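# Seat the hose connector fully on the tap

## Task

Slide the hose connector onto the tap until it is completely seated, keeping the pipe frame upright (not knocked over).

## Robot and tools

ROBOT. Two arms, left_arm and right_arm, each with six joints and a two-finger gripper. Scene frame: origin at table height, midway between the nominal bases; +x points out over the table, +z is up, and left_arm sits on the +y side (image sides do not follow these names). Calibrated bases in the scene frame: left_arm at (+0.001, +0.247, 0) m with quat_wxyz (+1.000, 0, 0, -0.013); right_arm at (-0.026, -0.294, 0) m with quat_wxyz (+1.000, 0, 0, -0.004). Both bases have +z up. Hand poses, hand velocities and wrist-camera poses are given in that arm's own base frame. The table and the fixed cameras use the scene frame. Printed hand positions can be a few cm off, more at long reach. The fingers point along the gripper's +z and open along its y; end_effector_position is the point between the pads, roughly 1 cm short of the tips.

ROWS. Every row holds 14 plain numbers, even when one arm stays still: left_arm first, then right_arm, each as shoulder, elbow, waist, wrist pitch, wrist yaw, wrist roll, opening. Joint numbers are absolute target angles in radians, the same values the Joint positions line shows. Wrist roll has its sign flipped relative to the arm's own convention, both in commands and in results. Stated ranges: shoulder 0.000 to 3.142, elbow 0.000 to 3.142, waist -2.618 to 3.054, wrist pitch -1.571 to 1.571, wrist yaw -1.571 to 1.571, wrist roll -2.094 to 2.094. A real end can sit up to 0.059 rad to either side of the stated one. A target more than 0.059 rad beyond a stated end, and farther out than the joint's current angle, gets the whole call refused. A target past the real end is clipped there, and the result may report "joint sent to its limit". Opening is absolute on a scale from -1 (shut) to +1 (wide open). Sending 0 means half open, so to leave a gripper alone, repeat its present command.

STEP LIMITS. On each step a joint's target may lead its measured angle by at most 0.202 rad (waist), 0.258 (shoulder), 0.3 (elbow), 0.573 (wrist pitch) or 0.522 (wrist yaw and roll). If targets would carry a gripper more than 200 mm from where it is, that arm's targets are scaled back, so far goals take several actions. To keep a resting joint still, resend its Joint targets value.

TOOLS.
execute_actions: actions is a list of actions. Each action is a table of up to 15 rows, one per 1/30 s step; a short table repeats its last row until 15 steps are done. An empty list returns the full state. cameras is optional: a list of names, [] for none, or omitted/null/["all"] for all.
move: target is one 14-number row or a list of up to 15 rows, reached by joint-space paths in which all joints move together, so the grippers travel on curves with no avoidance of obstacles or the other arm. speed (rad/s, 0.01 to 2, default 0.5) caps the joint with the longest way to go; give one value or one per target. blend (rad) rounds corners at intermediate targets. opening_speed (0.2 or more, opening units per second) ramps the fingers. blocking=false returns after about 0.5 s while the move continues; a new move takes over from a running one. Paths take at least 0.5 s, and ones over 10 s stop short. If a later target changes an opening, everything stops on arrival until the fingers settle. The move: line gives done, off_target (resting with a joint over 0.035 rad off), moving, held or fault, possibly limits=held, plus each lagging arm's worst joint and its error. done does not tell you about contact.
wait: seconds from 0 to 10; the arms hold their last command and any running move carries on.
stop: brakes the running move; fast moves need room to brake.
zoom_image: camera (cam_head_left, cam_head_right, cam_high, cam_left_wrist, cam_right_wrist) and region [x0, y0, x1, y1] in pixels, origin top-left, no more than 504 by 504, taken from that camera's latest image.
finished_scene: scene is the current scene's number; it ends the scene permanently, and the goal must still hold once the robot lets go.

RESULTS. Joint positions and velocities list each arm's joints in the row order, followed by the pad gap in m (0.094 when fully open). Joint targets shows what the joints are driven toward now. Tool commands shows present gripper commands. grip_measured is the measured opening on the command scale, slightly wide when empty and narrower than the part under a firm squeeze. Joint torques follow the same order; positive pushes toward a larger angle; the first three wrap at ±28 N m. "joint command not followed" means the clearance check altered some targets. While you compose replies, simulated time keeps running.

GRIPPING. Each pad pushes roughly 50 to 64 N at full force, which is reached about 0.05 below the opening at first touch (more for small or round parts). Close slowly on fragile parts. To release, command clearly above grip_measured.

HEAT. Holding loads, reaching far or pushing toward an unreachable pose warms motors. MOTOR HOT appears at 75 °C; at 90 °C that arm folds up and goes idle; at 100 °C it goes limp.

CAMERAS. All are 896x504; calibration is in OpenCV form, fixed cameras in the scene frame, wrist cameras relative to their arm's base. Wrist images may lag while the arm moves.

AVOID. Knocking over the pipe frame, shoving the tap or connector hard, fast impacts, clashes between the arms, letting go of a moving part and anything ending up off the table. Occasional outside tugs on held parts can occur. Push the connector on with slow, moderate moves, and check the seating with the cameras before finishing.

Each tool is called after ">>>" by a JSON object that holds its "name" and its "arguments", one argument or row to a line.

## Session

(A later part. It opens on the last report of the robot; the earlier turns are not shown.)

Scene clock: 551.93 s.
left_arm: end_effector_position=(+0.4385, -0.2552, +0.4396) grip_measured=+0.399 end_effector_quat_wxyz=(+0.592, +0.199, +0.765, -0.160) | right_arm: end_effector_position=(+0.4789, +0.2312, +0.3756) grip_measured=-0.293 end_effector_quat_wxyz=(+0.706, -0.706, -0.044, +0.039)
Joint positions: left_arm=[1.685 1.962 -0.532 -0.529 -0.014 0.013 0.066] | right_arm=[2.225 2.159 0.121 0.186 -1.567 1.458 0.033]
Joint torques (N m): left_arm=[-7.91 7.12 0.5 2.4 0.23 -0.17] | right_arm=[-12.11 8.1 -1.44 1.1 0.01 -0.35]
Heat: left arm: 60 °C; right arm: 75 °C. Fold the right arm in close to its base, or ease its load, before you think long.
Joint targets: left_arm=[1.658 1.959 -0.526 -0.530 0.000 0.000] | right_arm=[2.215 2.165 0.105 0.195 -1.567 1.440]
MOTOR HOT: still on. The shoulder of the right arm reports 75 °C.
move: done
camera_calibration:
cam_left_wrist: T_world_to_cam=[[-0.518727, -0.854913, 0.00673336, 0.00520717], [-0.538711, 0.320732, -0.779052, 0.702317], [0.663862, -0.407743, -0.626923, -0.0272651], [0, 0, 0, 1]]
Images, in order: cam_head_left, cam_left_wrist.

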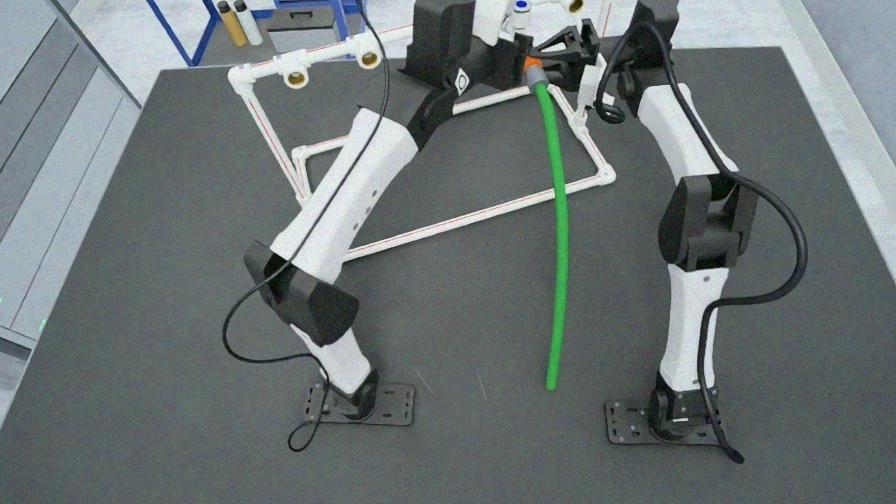

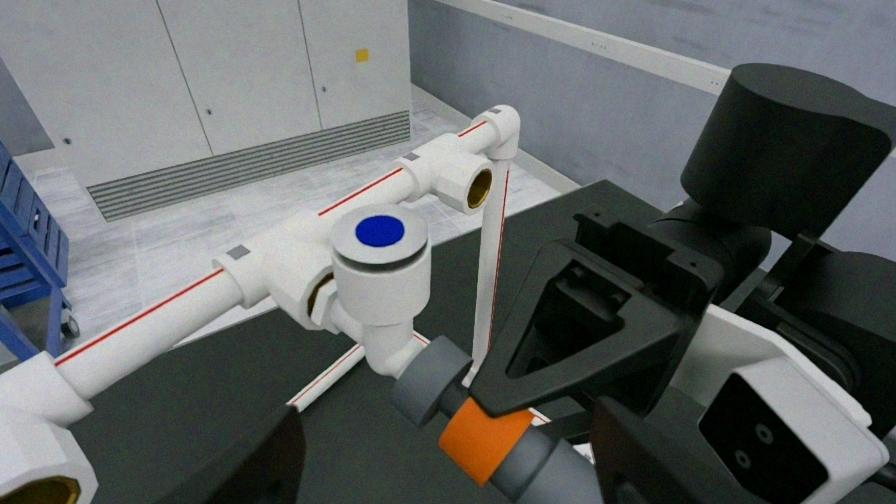

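>>> {"name": "move", "arguments": {
  "target": [
    [1.4,1.8,-0.2,-0.5,0,0,0.4, 2.215,2.165,0.112,0.195,-1.567,1.44,-0.8],
    [1.4,1.6,0.1,-0.3,0.93,0,0.4, 2.215,2.165,0.112,0.195,-1.567,1.44,0.1],
    [1.2,1.2,0.1,-0.15,0.93,0,0.4, 1.975,1.803,0.107,0.335,-1.567,1.44,0.1]
  ],
  "speed": [0.6,0.6,0.2],
  "opening_speed": 1
}}

>>> {"name": "zoom_image", "arguments": {
  "camera": "cam_left_wrist",
  "region": [400, 80, 700, 340]
}}

>>> {"name": "zoom_image", "arguments": {
  "camera": "cam_head_left",
  "region": [480, 0, 620, 140]
}}

Scene clock: 566.07 s.
left_arm: end_effector_position=(+0.3629, -0.1026, +0.3819) grip_measured=+0.399 end_effector_quat_wxyz=(+0.583, +0.244, +0.707, -0.318) | right_arm: end_effector_position=(+0.4390, +0.2237, +0.3651) grip_measured=+0.098 end_effector_quat_wxyz=(+0.706, -0.706, -0.031, +0.045)
Joint positions: left_arm=[1.224 1.204 0.095 -0.176 0.917 0.012 0.066] | right_arm=[2.02 1.805 0.115 0.316 -1.563 1.452 0.052]
Joint torques (N m): left_arm=[-4.79 7.57 0.39 2.39 0.36 -0.17] | right_arm=[-13.78 7.38 -0.72 1.21 -0.05 -0.28]
Heat: left arm: 59 °C; right arm: 78 °C. Fold the right arm in close to its base, or ease its load, before you think long.
Joint targets: left_arm=[1.200 1.200 0.100 -0.150 0.930 0.000] | right_arm=[1.975 1.803 0.107 0.335 -1.567 1.440]
MOTOR HOT: still on. The shoulder of the right arm reports 78 °C.
move: off_target (right_arm); right_arm: the shoulder is farthest, 0.045 rad from its target
camera_calibration:
cam_left_wrist: T_world_to_cam=[[-0.735988, -0.657686, 0.160536, 0.137174], [-0.446613, 0.293471, -0.845229, 0.556771], [0.508782, -0.693776, -0.509722, 0.0310989], [0, 0, 0, 1]]
cam_right_wrist: T_world_to_cam=[[0.0303073, -0.0157604, 0.999416, -0.375858], [0.949365, -0.312361, -0.0337153, -0.292548], [0.31271, 0.949833, 0.00549559, -0.265577], [0, 0, 0, 1]]

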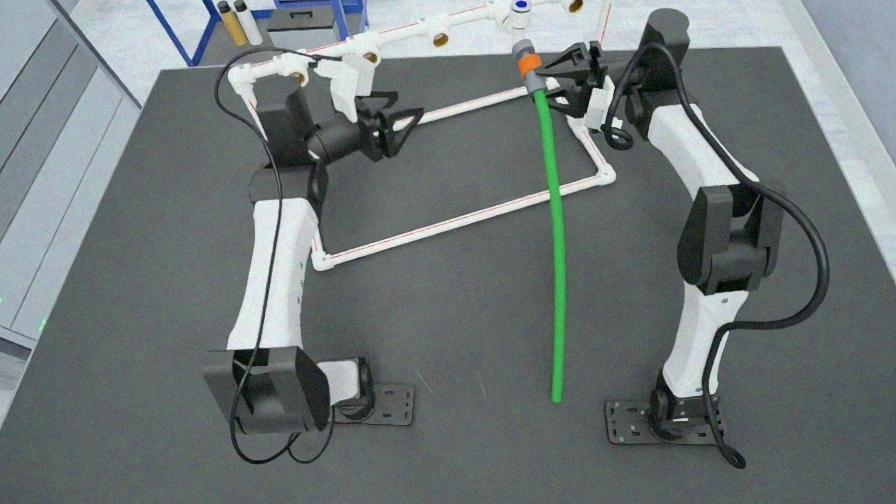

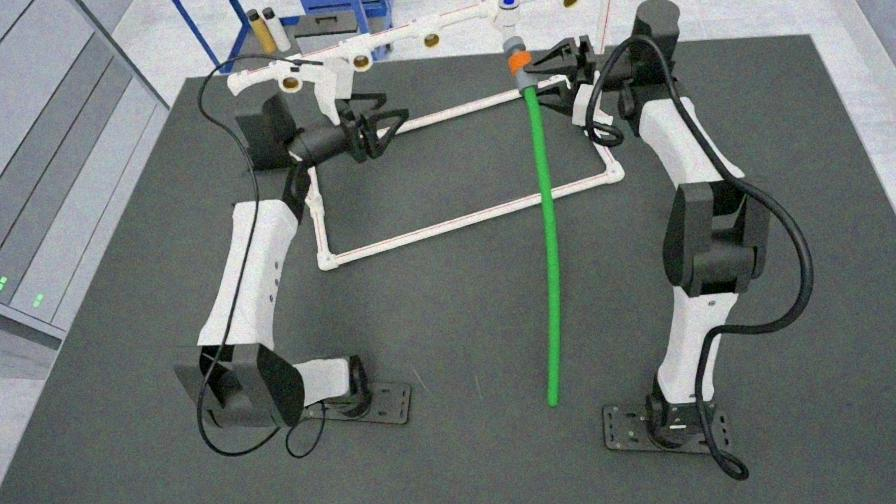

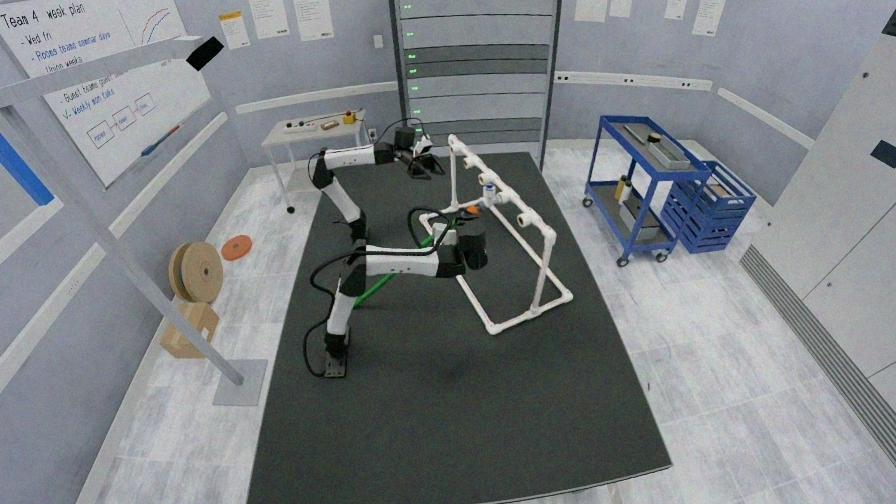

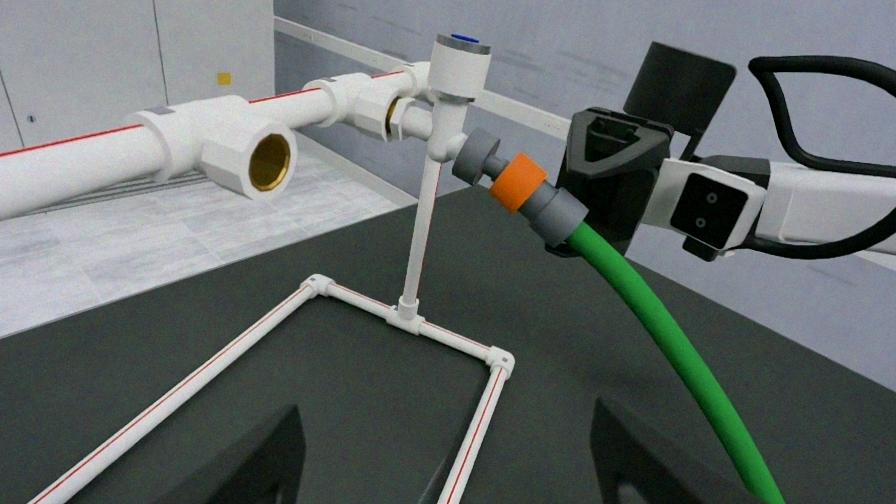

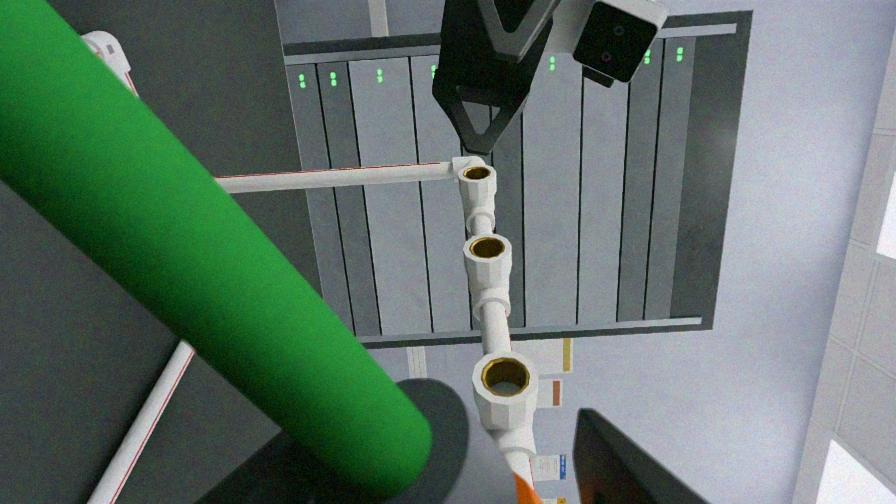

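Scaled by 1.680 from the camera's 896x504 image, which has a finer 1280x720 frame.

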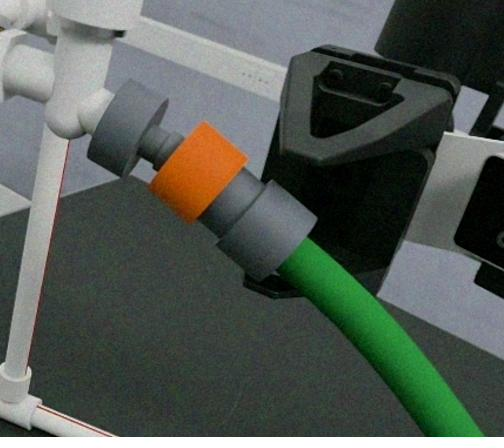

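Scaled by 3.600 from the camera's 896x504 image, which has a finer 1280x720 frame.

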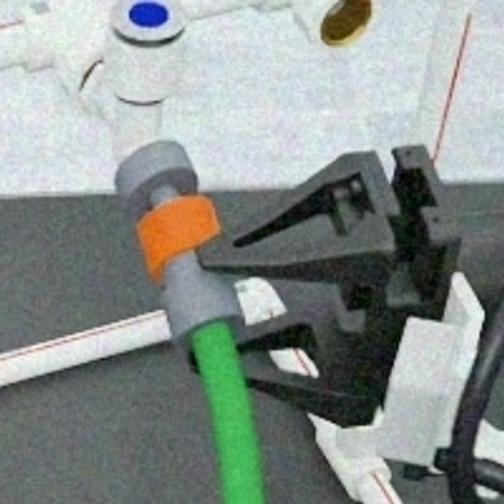

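>>> {"name": "move", "arguments": {
  "target": [1.2,1.2,0.1,-0.15,0.93,0,0.4, 1.9,1.605,0.108,0.445,-1.567,1.44,0.1],
  "speed": 0.2,
  "cameras": ["cam_left_wrist","cam_right_wrist","cam_head_left"]
}}

>>> {"name": "zoom_image", "arguments": {
  "camera": "cam_left_wrist",
  "region": [400, 80, 700, 340]
}}

>>> {"name": "zoom_image", "arguments": {
  "camera": "cam_head_left",
  "region": [480, 0, 620, 140]
}}

Scene clock: 571.03 s.
left_arm: end_effector_position=(+0.3629, -0.1026, +0.3820) grip_measured=+0.399 end_effector_quat_wxyz=(+0.583, +0.244, +0.707, -0.318) | right_arm: end_effector_position=(+0.4188, +0.2214, +0.3436) grip_measured=+0.098 end_effector_quat_wxyz=(+0.706, -0.706, -0.030, +0.046)
Joint positions: left_arm=[1.224 1.204 0.095 -0.175 0.917 0.012 0.066] | right_arm=[1.94 1.608 0.115 0.428 -1.563 1.452 0.052]
Joint torques (N m): left_arm=[-4.81 7.58 0.43 2.37 0.36 -0.17] | right_arm=[-12.68 7.28 -0.65 1.2 -0.05 -0.27]
Heat: left arm: 58 °C; right arm: 78 °C. Fold the right arm in close to its base, or ease its load, before you think long.
Joint targets: left_arm=[1.200 1.200 0.100 -0.150 0.930 0.000] | right_arm=[1.900 1.605 0.108 0.445 -1.567 1.440]
MOTOR HOT: still on. The shoulder of the right arm reports 78 °C.
move: off_target (right_arm); right_arm: the shoulder is farthest, 0.040 rad from its target
camera_calibration:
cam_left_wrist: T_world_to_cam=[[-0.736109, -0.657697, 0.15993, 0.137449], [-0.445971, 0.293532, -0.845547, 0.55679], [0.509169, -0.693739, -0.509385, 0.0308901], [0, 0, 0, 1]]
cam_right_wrist: T_world_to_cam=[[0.0352305, -0.0151922, 0.999264, -0.355966], [0.949188, -0.312381, -0.0382143, -0.27318], [0.312732, 0.949835, 0.00341489, -0.256214], [0, 0, 0, 1]]
Images, in order: cam_head_left, cam_left_wrist, cam_right_wrist.

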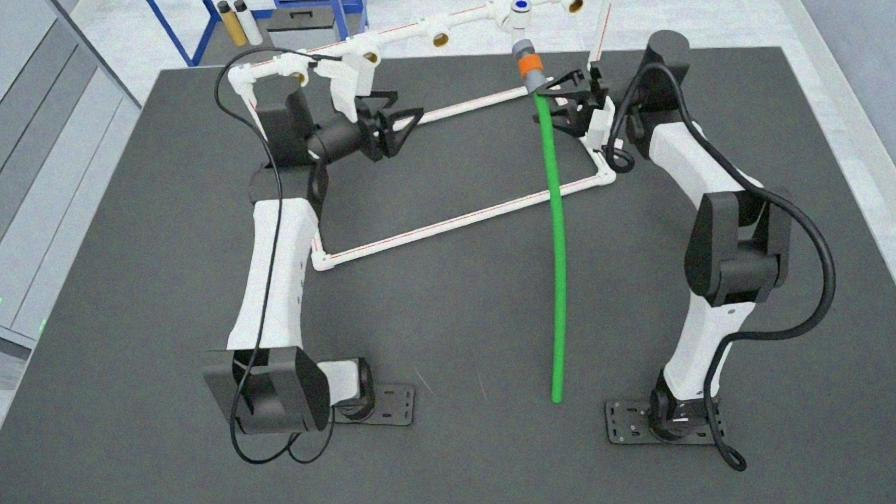

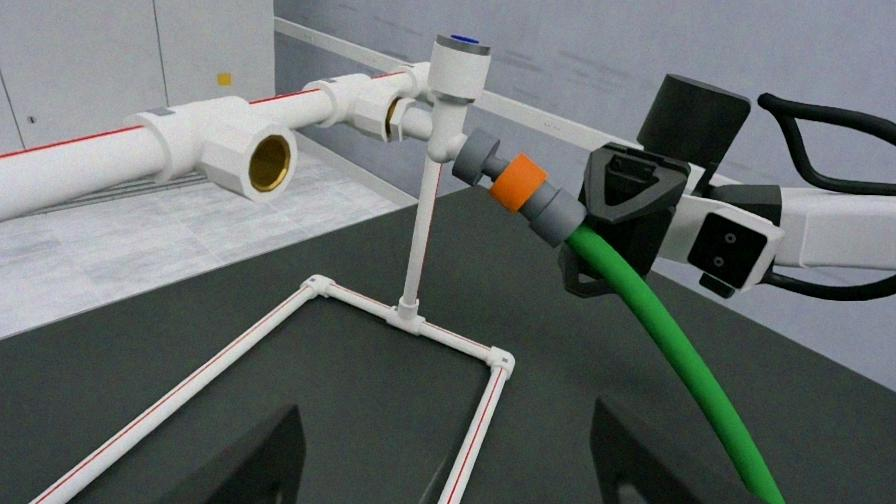

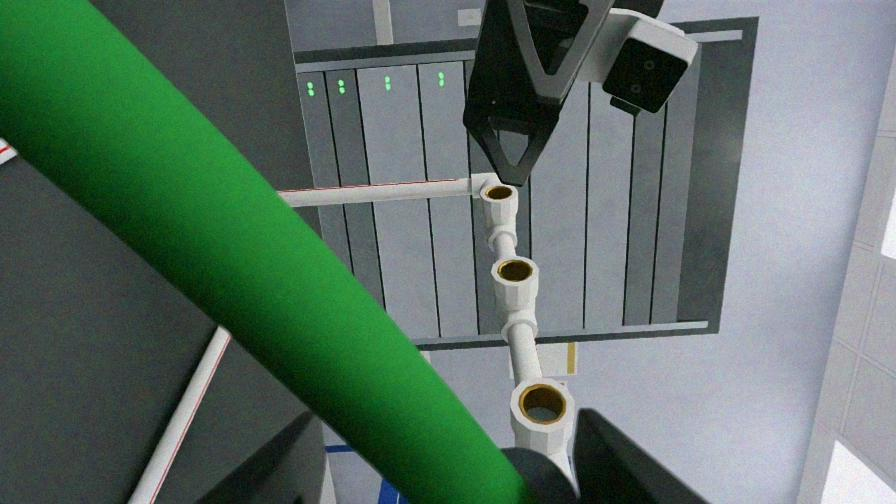

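Scaled by 1.680 from the camera's 896x504 image, which has a finer 1280x720 frame.

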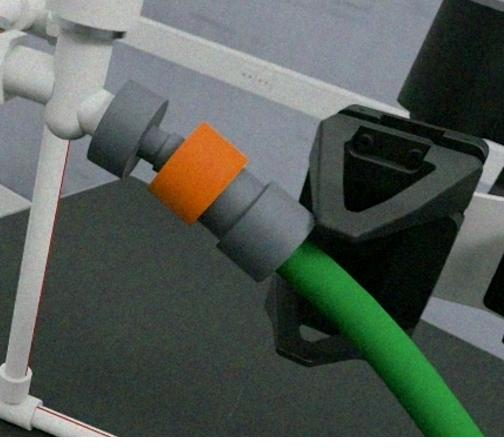

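Scaled by 3.600 from the camera's 896x504 image, which has a finer 1280x720 frame.

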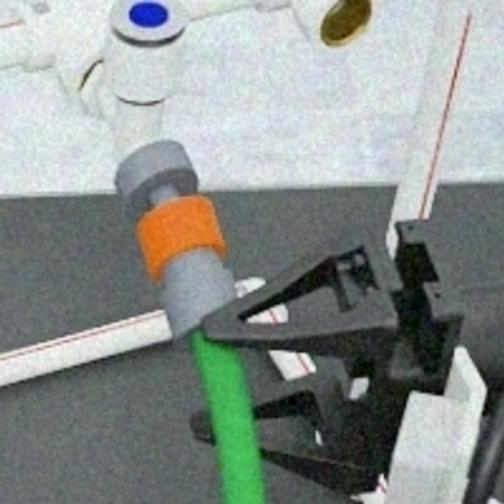

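>>> {"name": "move", "arguments": {
  "target": [1.2,1.2,0.1,-0.15,0.93,0,0.4,1.90,1.605,0.108,0.445,-1.567,1.66,-0.8],
  "opening_speed": 0.8
}}

>>> {"name": "zoom_image", "arguments": {
  "camera": "cam_left_wrist",
  "region": [400, 80, 700, 340]
}}

>>> {"name": "zoom_image", "arguments": {
  "camera": "cam_right_wrist",
  "region": [200, 50, 700, 500]
}}

Scene clock: 585.37 s.
left_arm: end_effector_position=(+0.3629, -0.1026, +0.3821) grip_measured=+0.399 end_effector_quat_wxyz=(+0.583, +0.244, +0.707, -0.318) | right_arm: end_effector_position=(+0.4144, +0.2209, +0.3518) grip_measured=-0.653 end_effector_quat_wxyz=(+0.706, -0.697, -0.119, -0.041)
Joint positions: left_arm=[1.224 1.204 0.095 -0.175 0.917 0.012 0.066] | right_arm=[1.924 1.608 0.115 0.45 -1.567 1.665 0.016]
Joint torques (N m): left_arm=[-4.81 7.5 0.43 2.37 0.36 -0.17] | right_arm=[-11.23 7.28 -0.64 0.96 0.02 -0.19]
Heat: left arm: 58 °C; right arm: 82 °C. Fold the right arm in close to its base, or ease its load, before you think long.
Joint targets: left_arm=[1.200 1.200 0.100 -0.150 0.930 0.000] | right_arm=[1.900 1.605 0.108 0.445 -1.567 1.660]
MOTOR HOT: still on. The shoulder of the right arm reports 82 °C.
move: done
camera_calibration:
cam_left_wrist: T_world_to_cam=[[-0.73617, -0.657703, 0.159626, 0.137586], [-0.445649, 0.293562, -0.845705, 0.556799], [0.509363, -0.69372, -0.509217, 0.0307856], [0, 0, 0, 1]]
cam_right_wrist: T_world_to_cam=[[-0.21246, -0.0424582, 0.976247, -0.247221], [0.93128, -0.311362, 0.189133, -0.341624], [0.295936, 0.949342, 0.105692, -0.283295], [0, 0, 0, 1]]

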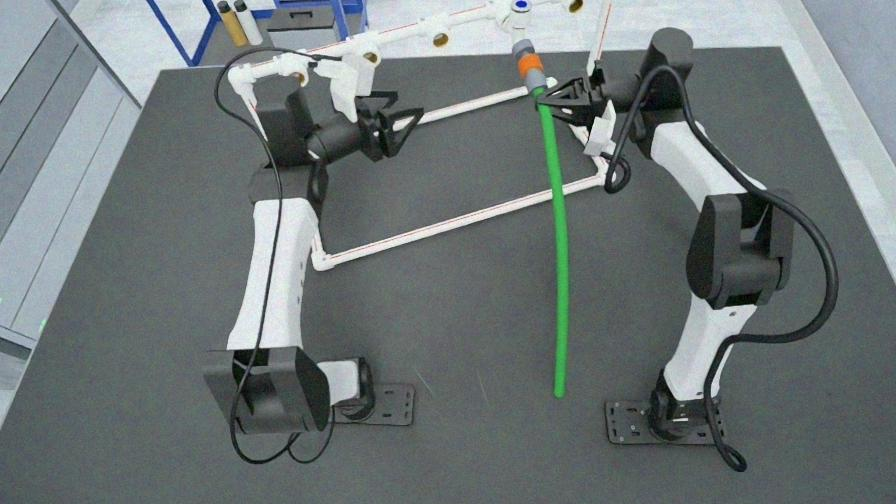

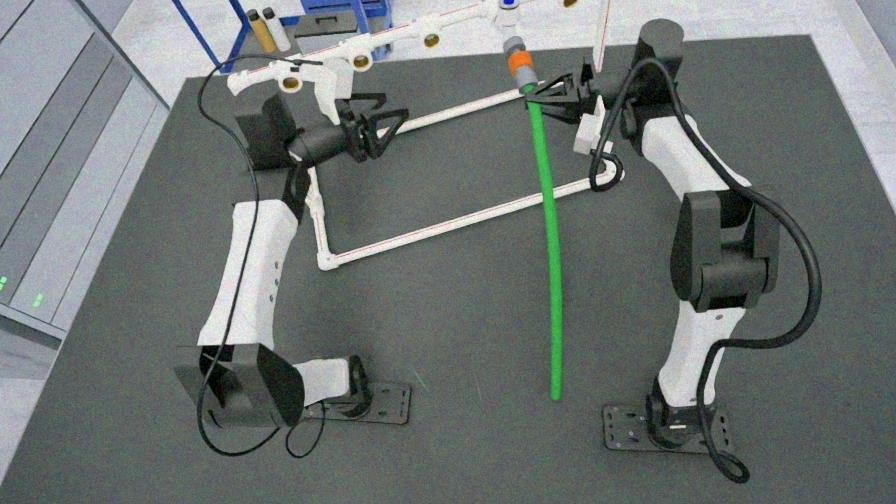

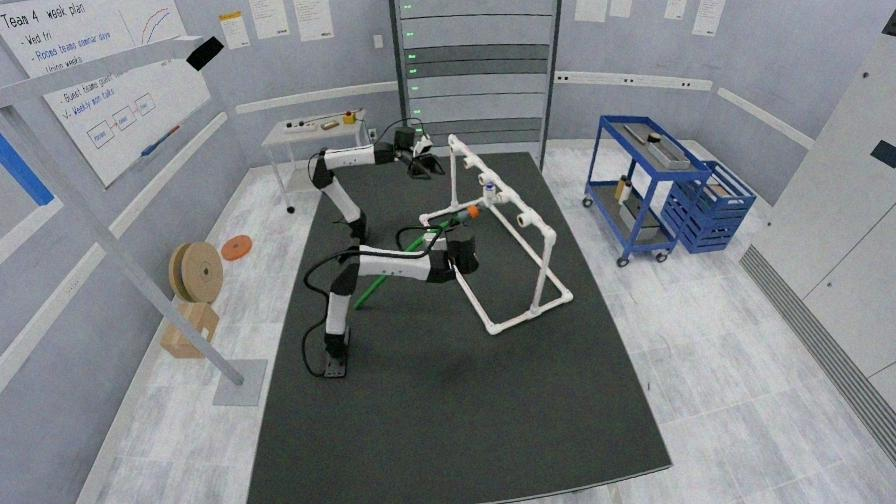

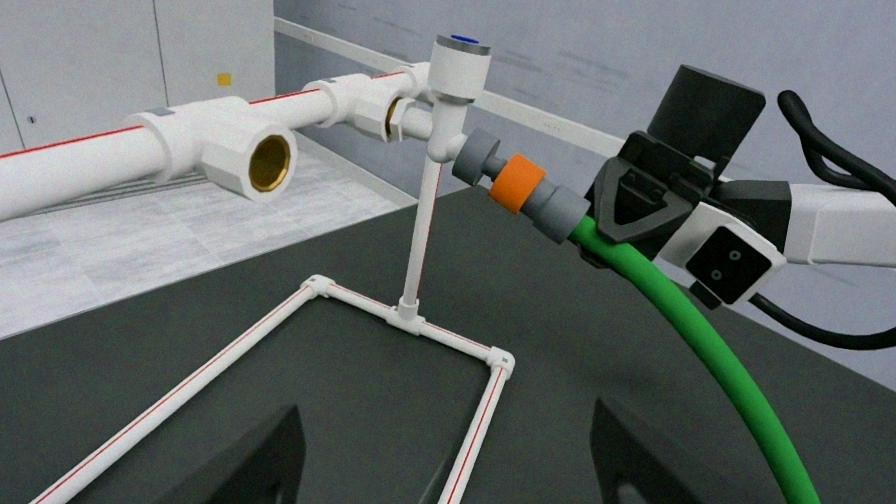

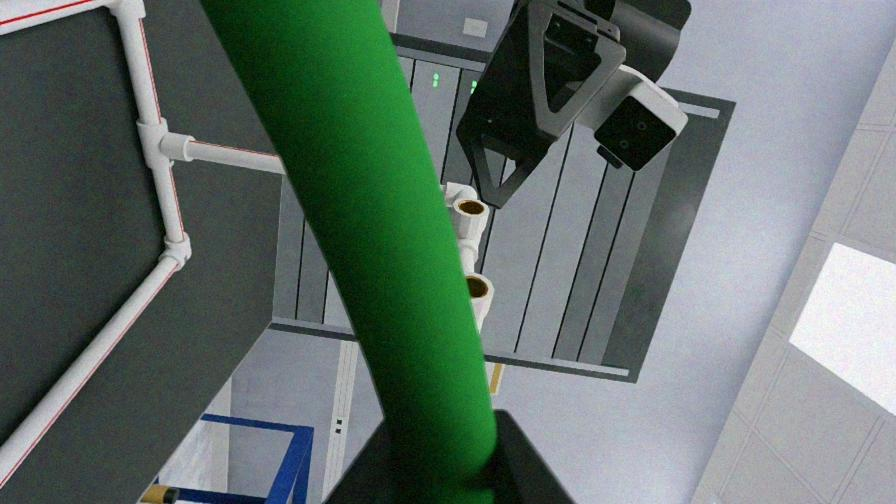

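Scaled by 1.680 from the camera's 896x504 image, which has a finer 1280x720 frame.

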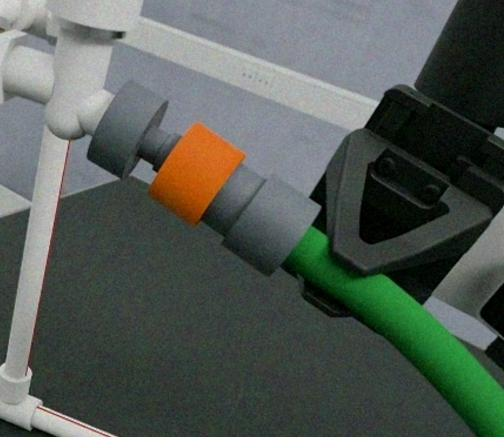

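Scaled by 1.008 from the camera's 896x504 image, which has a finer 1280x720 frame.

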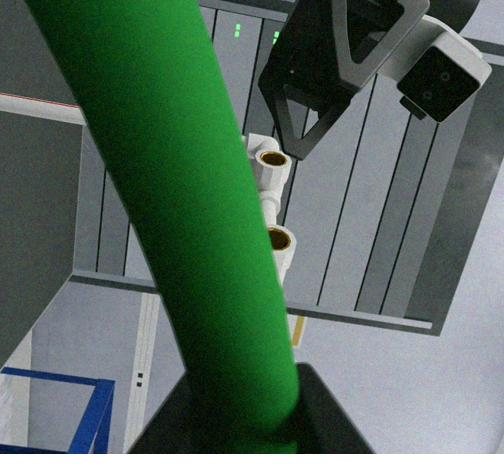

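>>> {"name": "move", "arguments": {
  "target": [
    [1.2,1.2,0.1,-0.15,0.93,0,0.4,1.90,1.605,0.108,0.445,-1.567,1.66,0.2],
    [1.2,1.2,0.1,-0.15,0.93,0,0.4,1.80,1.56,-0.12,0.40,-1.567,1.66,0.2],
    [1.2,1.2,0.1,-0.15,0.93,0,0.4,0.7,1.0,-0.2,0.2,-1.3,1.6,0.2]
  ],
  "speed": 0.7,
  "opening_speed": 2
}}

>>> {"name": "zoom_image", "arguments": {
  "camera": "cam_left_wrist",
  "region": [400, 0, 700, 300]
}}

Scene clock: 596.90 s.
left_arm: end_effector_position=(+0.3629, -0.1026, +0.3821) grip_measured=+0.399 end_effector_quat_wxyz=(+0.583, +0.244, +0.707, -0.318) | right_arm: end_effector_position=(+0.1650, +0.1371, +0.4714) grip_measured=+0.197 end_effector_quat_wxyz=(+0.665, -0.660, -0.040, -0.346)
Joint positions: left_arm=[1.224 1.204 0.095 -0.175 0.917 0.012 0.066] | right_arm=[0.696 1.002 -0.193 0.205 -1.313 1.614 0.056]
Joint torques (N m): left_arm=[-4.78 7.51 0.43 2.36 0.37 -0.17] | right_arm=[1.61 6.24 -0.68 0.88 0.41 -0.29]
Heat: left arm: 58 °C; right arm: 79 °C. Fold the right arm in close to its base, or ease its load, before you think long.
Joint targets: left_arm=[1.200 1.200 0.100 -0.150 0.930 0.000] | right_arm=[0.700 1.000 -0.200 0.200 -1.300 1.600]
MOTOR HOT: still on. The shoulder of the right arm reports 79 °C.
move: done
camera_calibration:
cam_left_wrist: T_world_to_cam=[[-0.73617, -0.657703, 0.159626, 0.137586], [-0.445649, 0.293562, -0.845705, 0.556799], [0.509363, -0.69372, -0.509217, 0.0307856], [0, 0, 0, 1]]
cam_right_wrist: T_world_to_cam=[[-0.512467, 0.0907686, 0.853896, -0.331605], [0.532448, -0.746572, 0.39891, -0.131487], [0.673703, 0.659084, 0.334264, -0.272944], [0, 0, 0, 1]]

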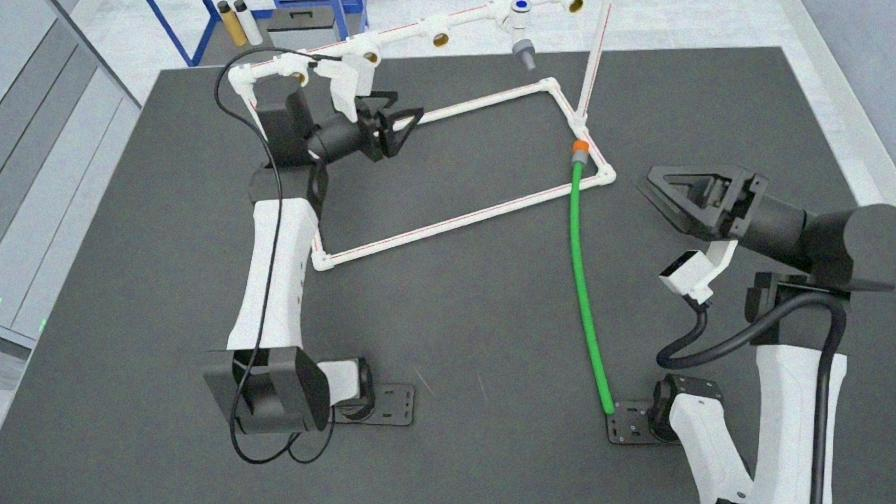

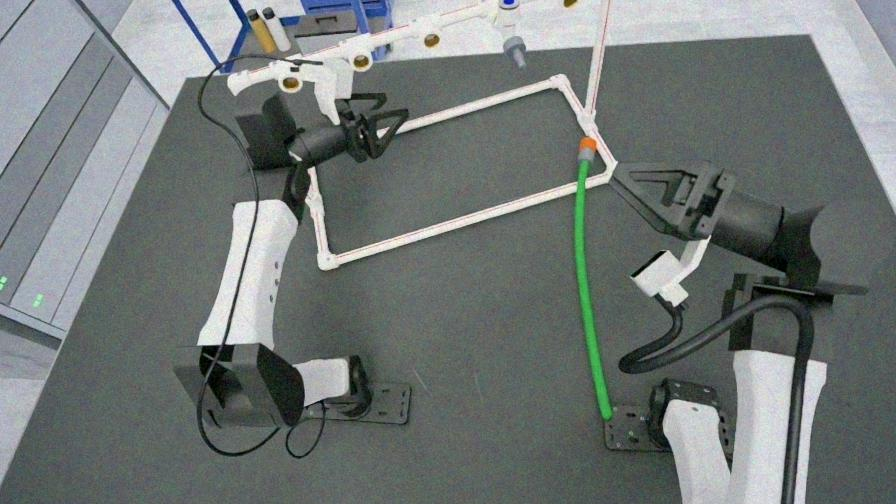

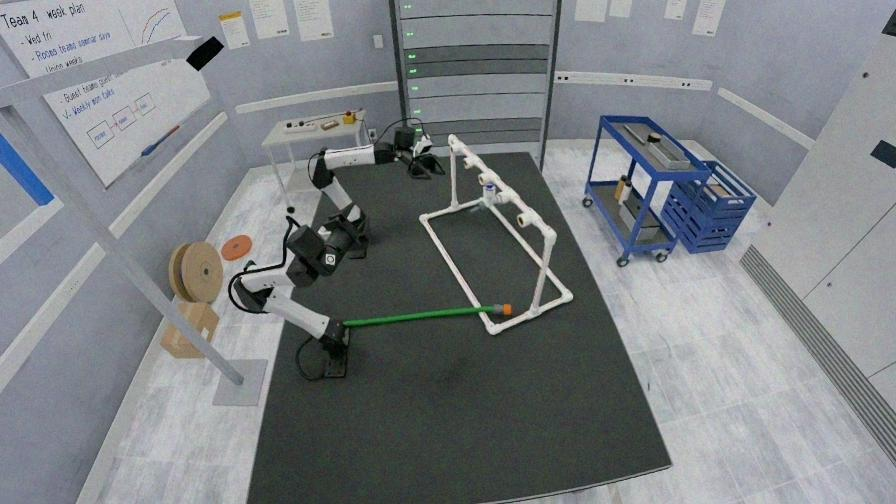

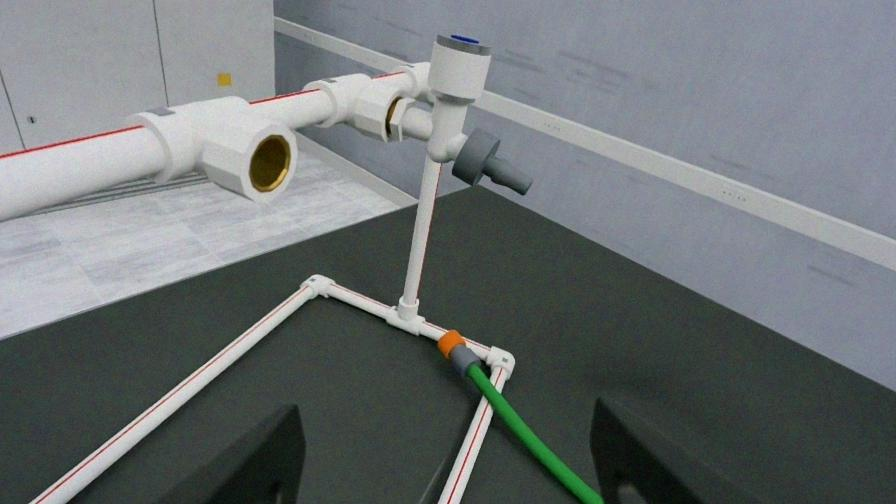

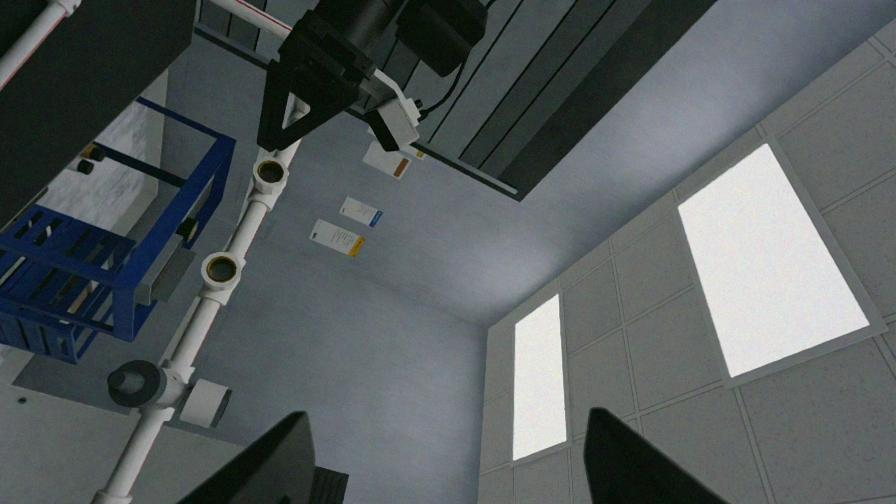

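Scaled by 1.680 from the camera's 896x504 image, which has a finer 1280x720 frame.

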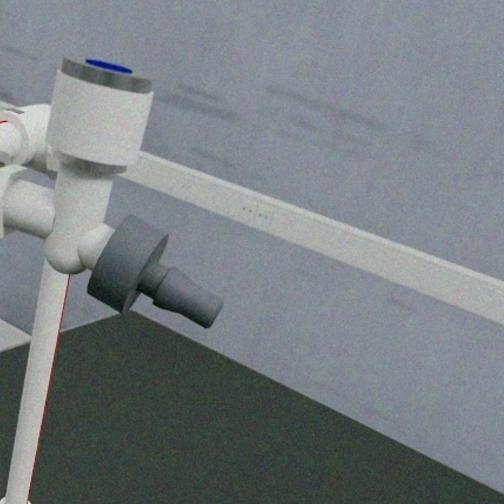

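>>> {"name": "move", "arguments": {
  "target": [
    [1.658,1.97,-0.492,-0.53,0,0,0.4,0.3,0.9,-0.2,0.2,-1.3,1.6,0.2],
    [2.003,2.335,-0.492,-0.545,0,0,0.4,0.3,0.9,-0.2,0.2,-1.3,1.6,0.2]
  ],
  "speed": [0.7,0.25],
  "cameras": ["cam_left_wrist","cam_head_left"]
}}

Scene clock: 606.50 s.
left_arm: end_effector_position=(+0.5111, -0.2759, +0.4317) grip_measured=+0.399 end_effector_quat_wxyz=(+0.600, +0.190, +0.760, -0.159) | right_arm: end_effector_position=(+0.0497, +0.1595, +0.4650) grip_measured=+0.197 end_effector_quat_wxyz=(+0.635, -0.622, -0.143, -0.436)
Joint positions: left_arm=[1.989 2.306 -0.491 -0.547 0.013 0.012 0.066] | right_arm=[0.302 0.903 -0.193 0.2 -1.31 1.613 0.056]
Joint torques (N m): left_arm=[-6.61 10.14 -0.08 2.42 -0.07 -0.15] | right_arm=[4.04 4.59 -0.66 0.67 0.55 -0.27]
Heat: left arm: 59 °C; right arm: 73 °C. Fold the right arm in close to its base, or ease its load, before you think long.
Joint targets: left_arm=[2.003 2.335 -0.492 -0.545 0.000 0.000] | right_arm=[0.300 0.900 -0.200 0.200 -1.300 1.600]
MOTOR HOT: still on. The shoulder of the right arm reports 73 °C.
move: done
camera_calibration:
cam_left_wrist: T_world_to_cam=[[-0.506251, -0.862306, 0.0117288, 0.0146457], [-0.531563, 0.301308, -0.791615, 0.738372], [0.679081, -0.406991, -0.610907, -0.103414], [0, 0, 0, 1]]
Images, in order: cam_head_left, cam_left_wrist.

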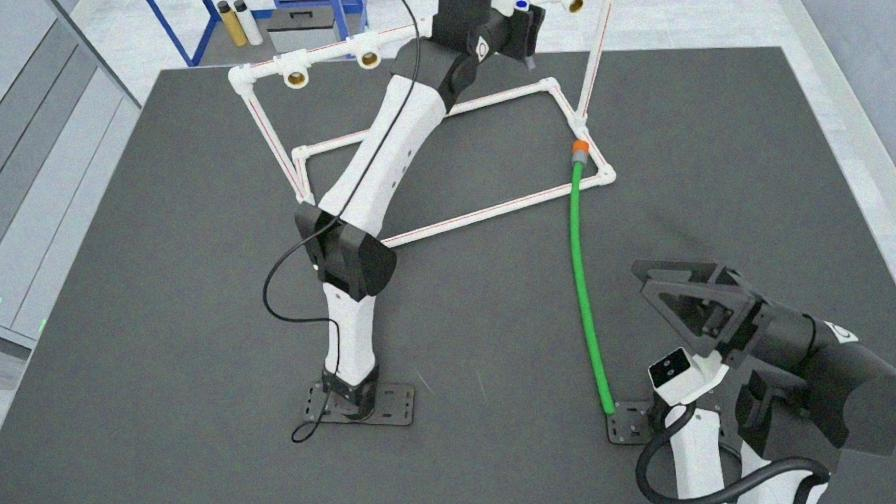

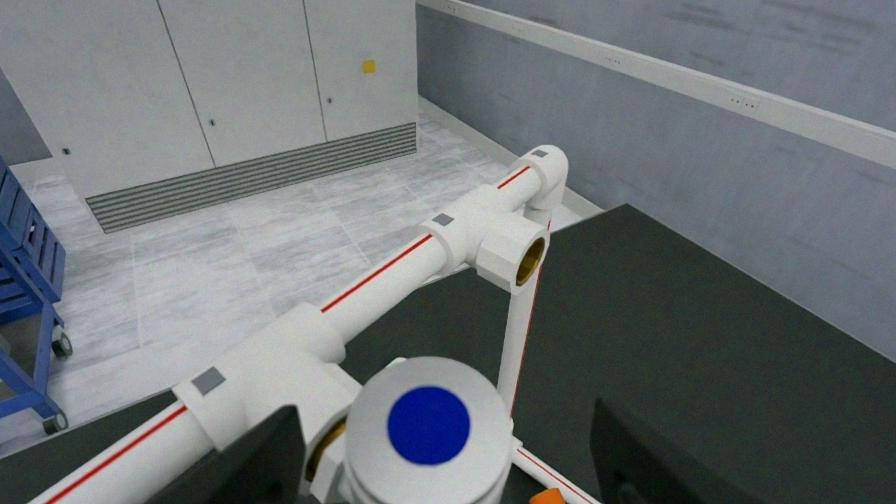

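>>> {"name": "move", "arguments": {
  "target": [
    [2.003,2.335,-0.492,-0.545,0,0,-0.9,0.3,0.9,-0.2,0.2,-1.3,1.6,0.2],
    [1.58,1.83,-0.53,-0.44,0.19,0,-0.9,0.3,0.9,-0.2,0.2,-1.3,1.6,0.2]
  ],
  "speed": [0.5,0.15],
  "opening_speed": 1,
  "cameras": ["cam_left_wrist","cam_head_left","cam_high","cam_head_right"]
}}

Scene clock: 618.97 s.
left_arm: end_effector_position=(+0.4212, -0.2678, +0.4316) grip_measured=-0.282 end_effector_quat_wxyz=(+0.587, +0.248, +0.742, -0.208) | right_arm: end_effector_position=(+0.0497, +0.1595, +0.4650) grip_measured=+0.197 end_effector_quat_wxyz=(+0.635, -0.622, -0.142, -0.435)
Joint positions: left_arm=[1.623 1.834 -0.518 -0.441 0.142 -0.016 0.034] | right_arm=[0.302 0.903 -0.193 0.2 -1.31 1.612 0.056]
Joint torques (N m): left_arm=[-8.88 7.2 -1.1 2.4 0.69 0.14] | right_arm=[4.04 4.6 -0.69 0.67 0.54 -0.27]
Heat: left arm: 60 °C; right arm: 68 °C.
Joint targets: left_arm=[1.580 1.830 -0.530 -0.440 0.190 0.000] | right_arm=[0.300 0.900 -0.200 0.200 -1.300 1.600]
MOTOR HOT: cleared for the motors of the right arm.
move: off_target (left_arm); left_arm: the wrist yaw is farthest, 0.048 rad from its target
camera_calibration:
cam_left_wrist: T_world_to_cam=[[-0.636292, -0.771316, 0.0142682, 0.0541011], [-0.476315, 0.378249, -0.793758, 0.686323], [0.606842, -0.511858, -0.608066, -0.0379554], [0, 0, 0, 1]]
Images, in order: cam_head_left, cam_head_right, cam_high, cam_left_wrist.

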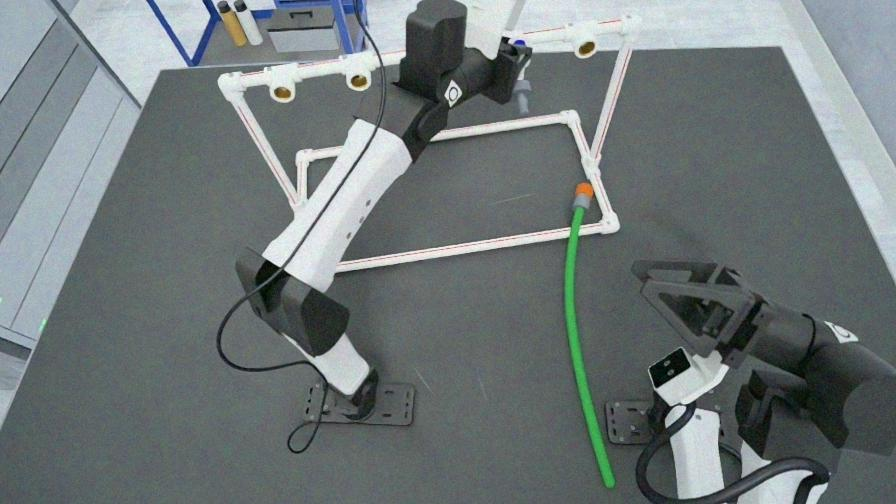

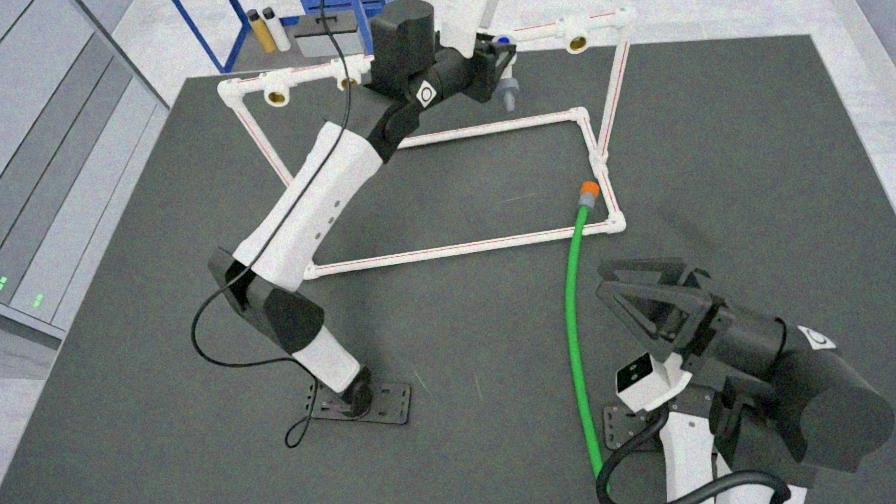

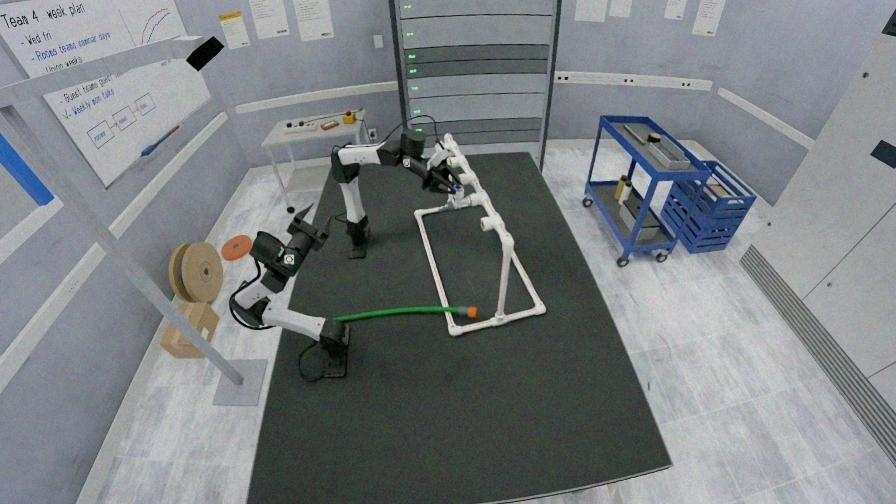

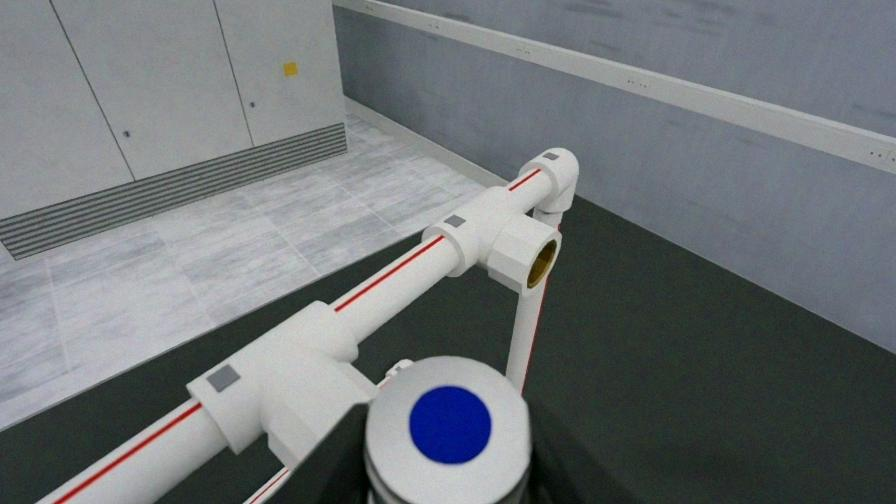

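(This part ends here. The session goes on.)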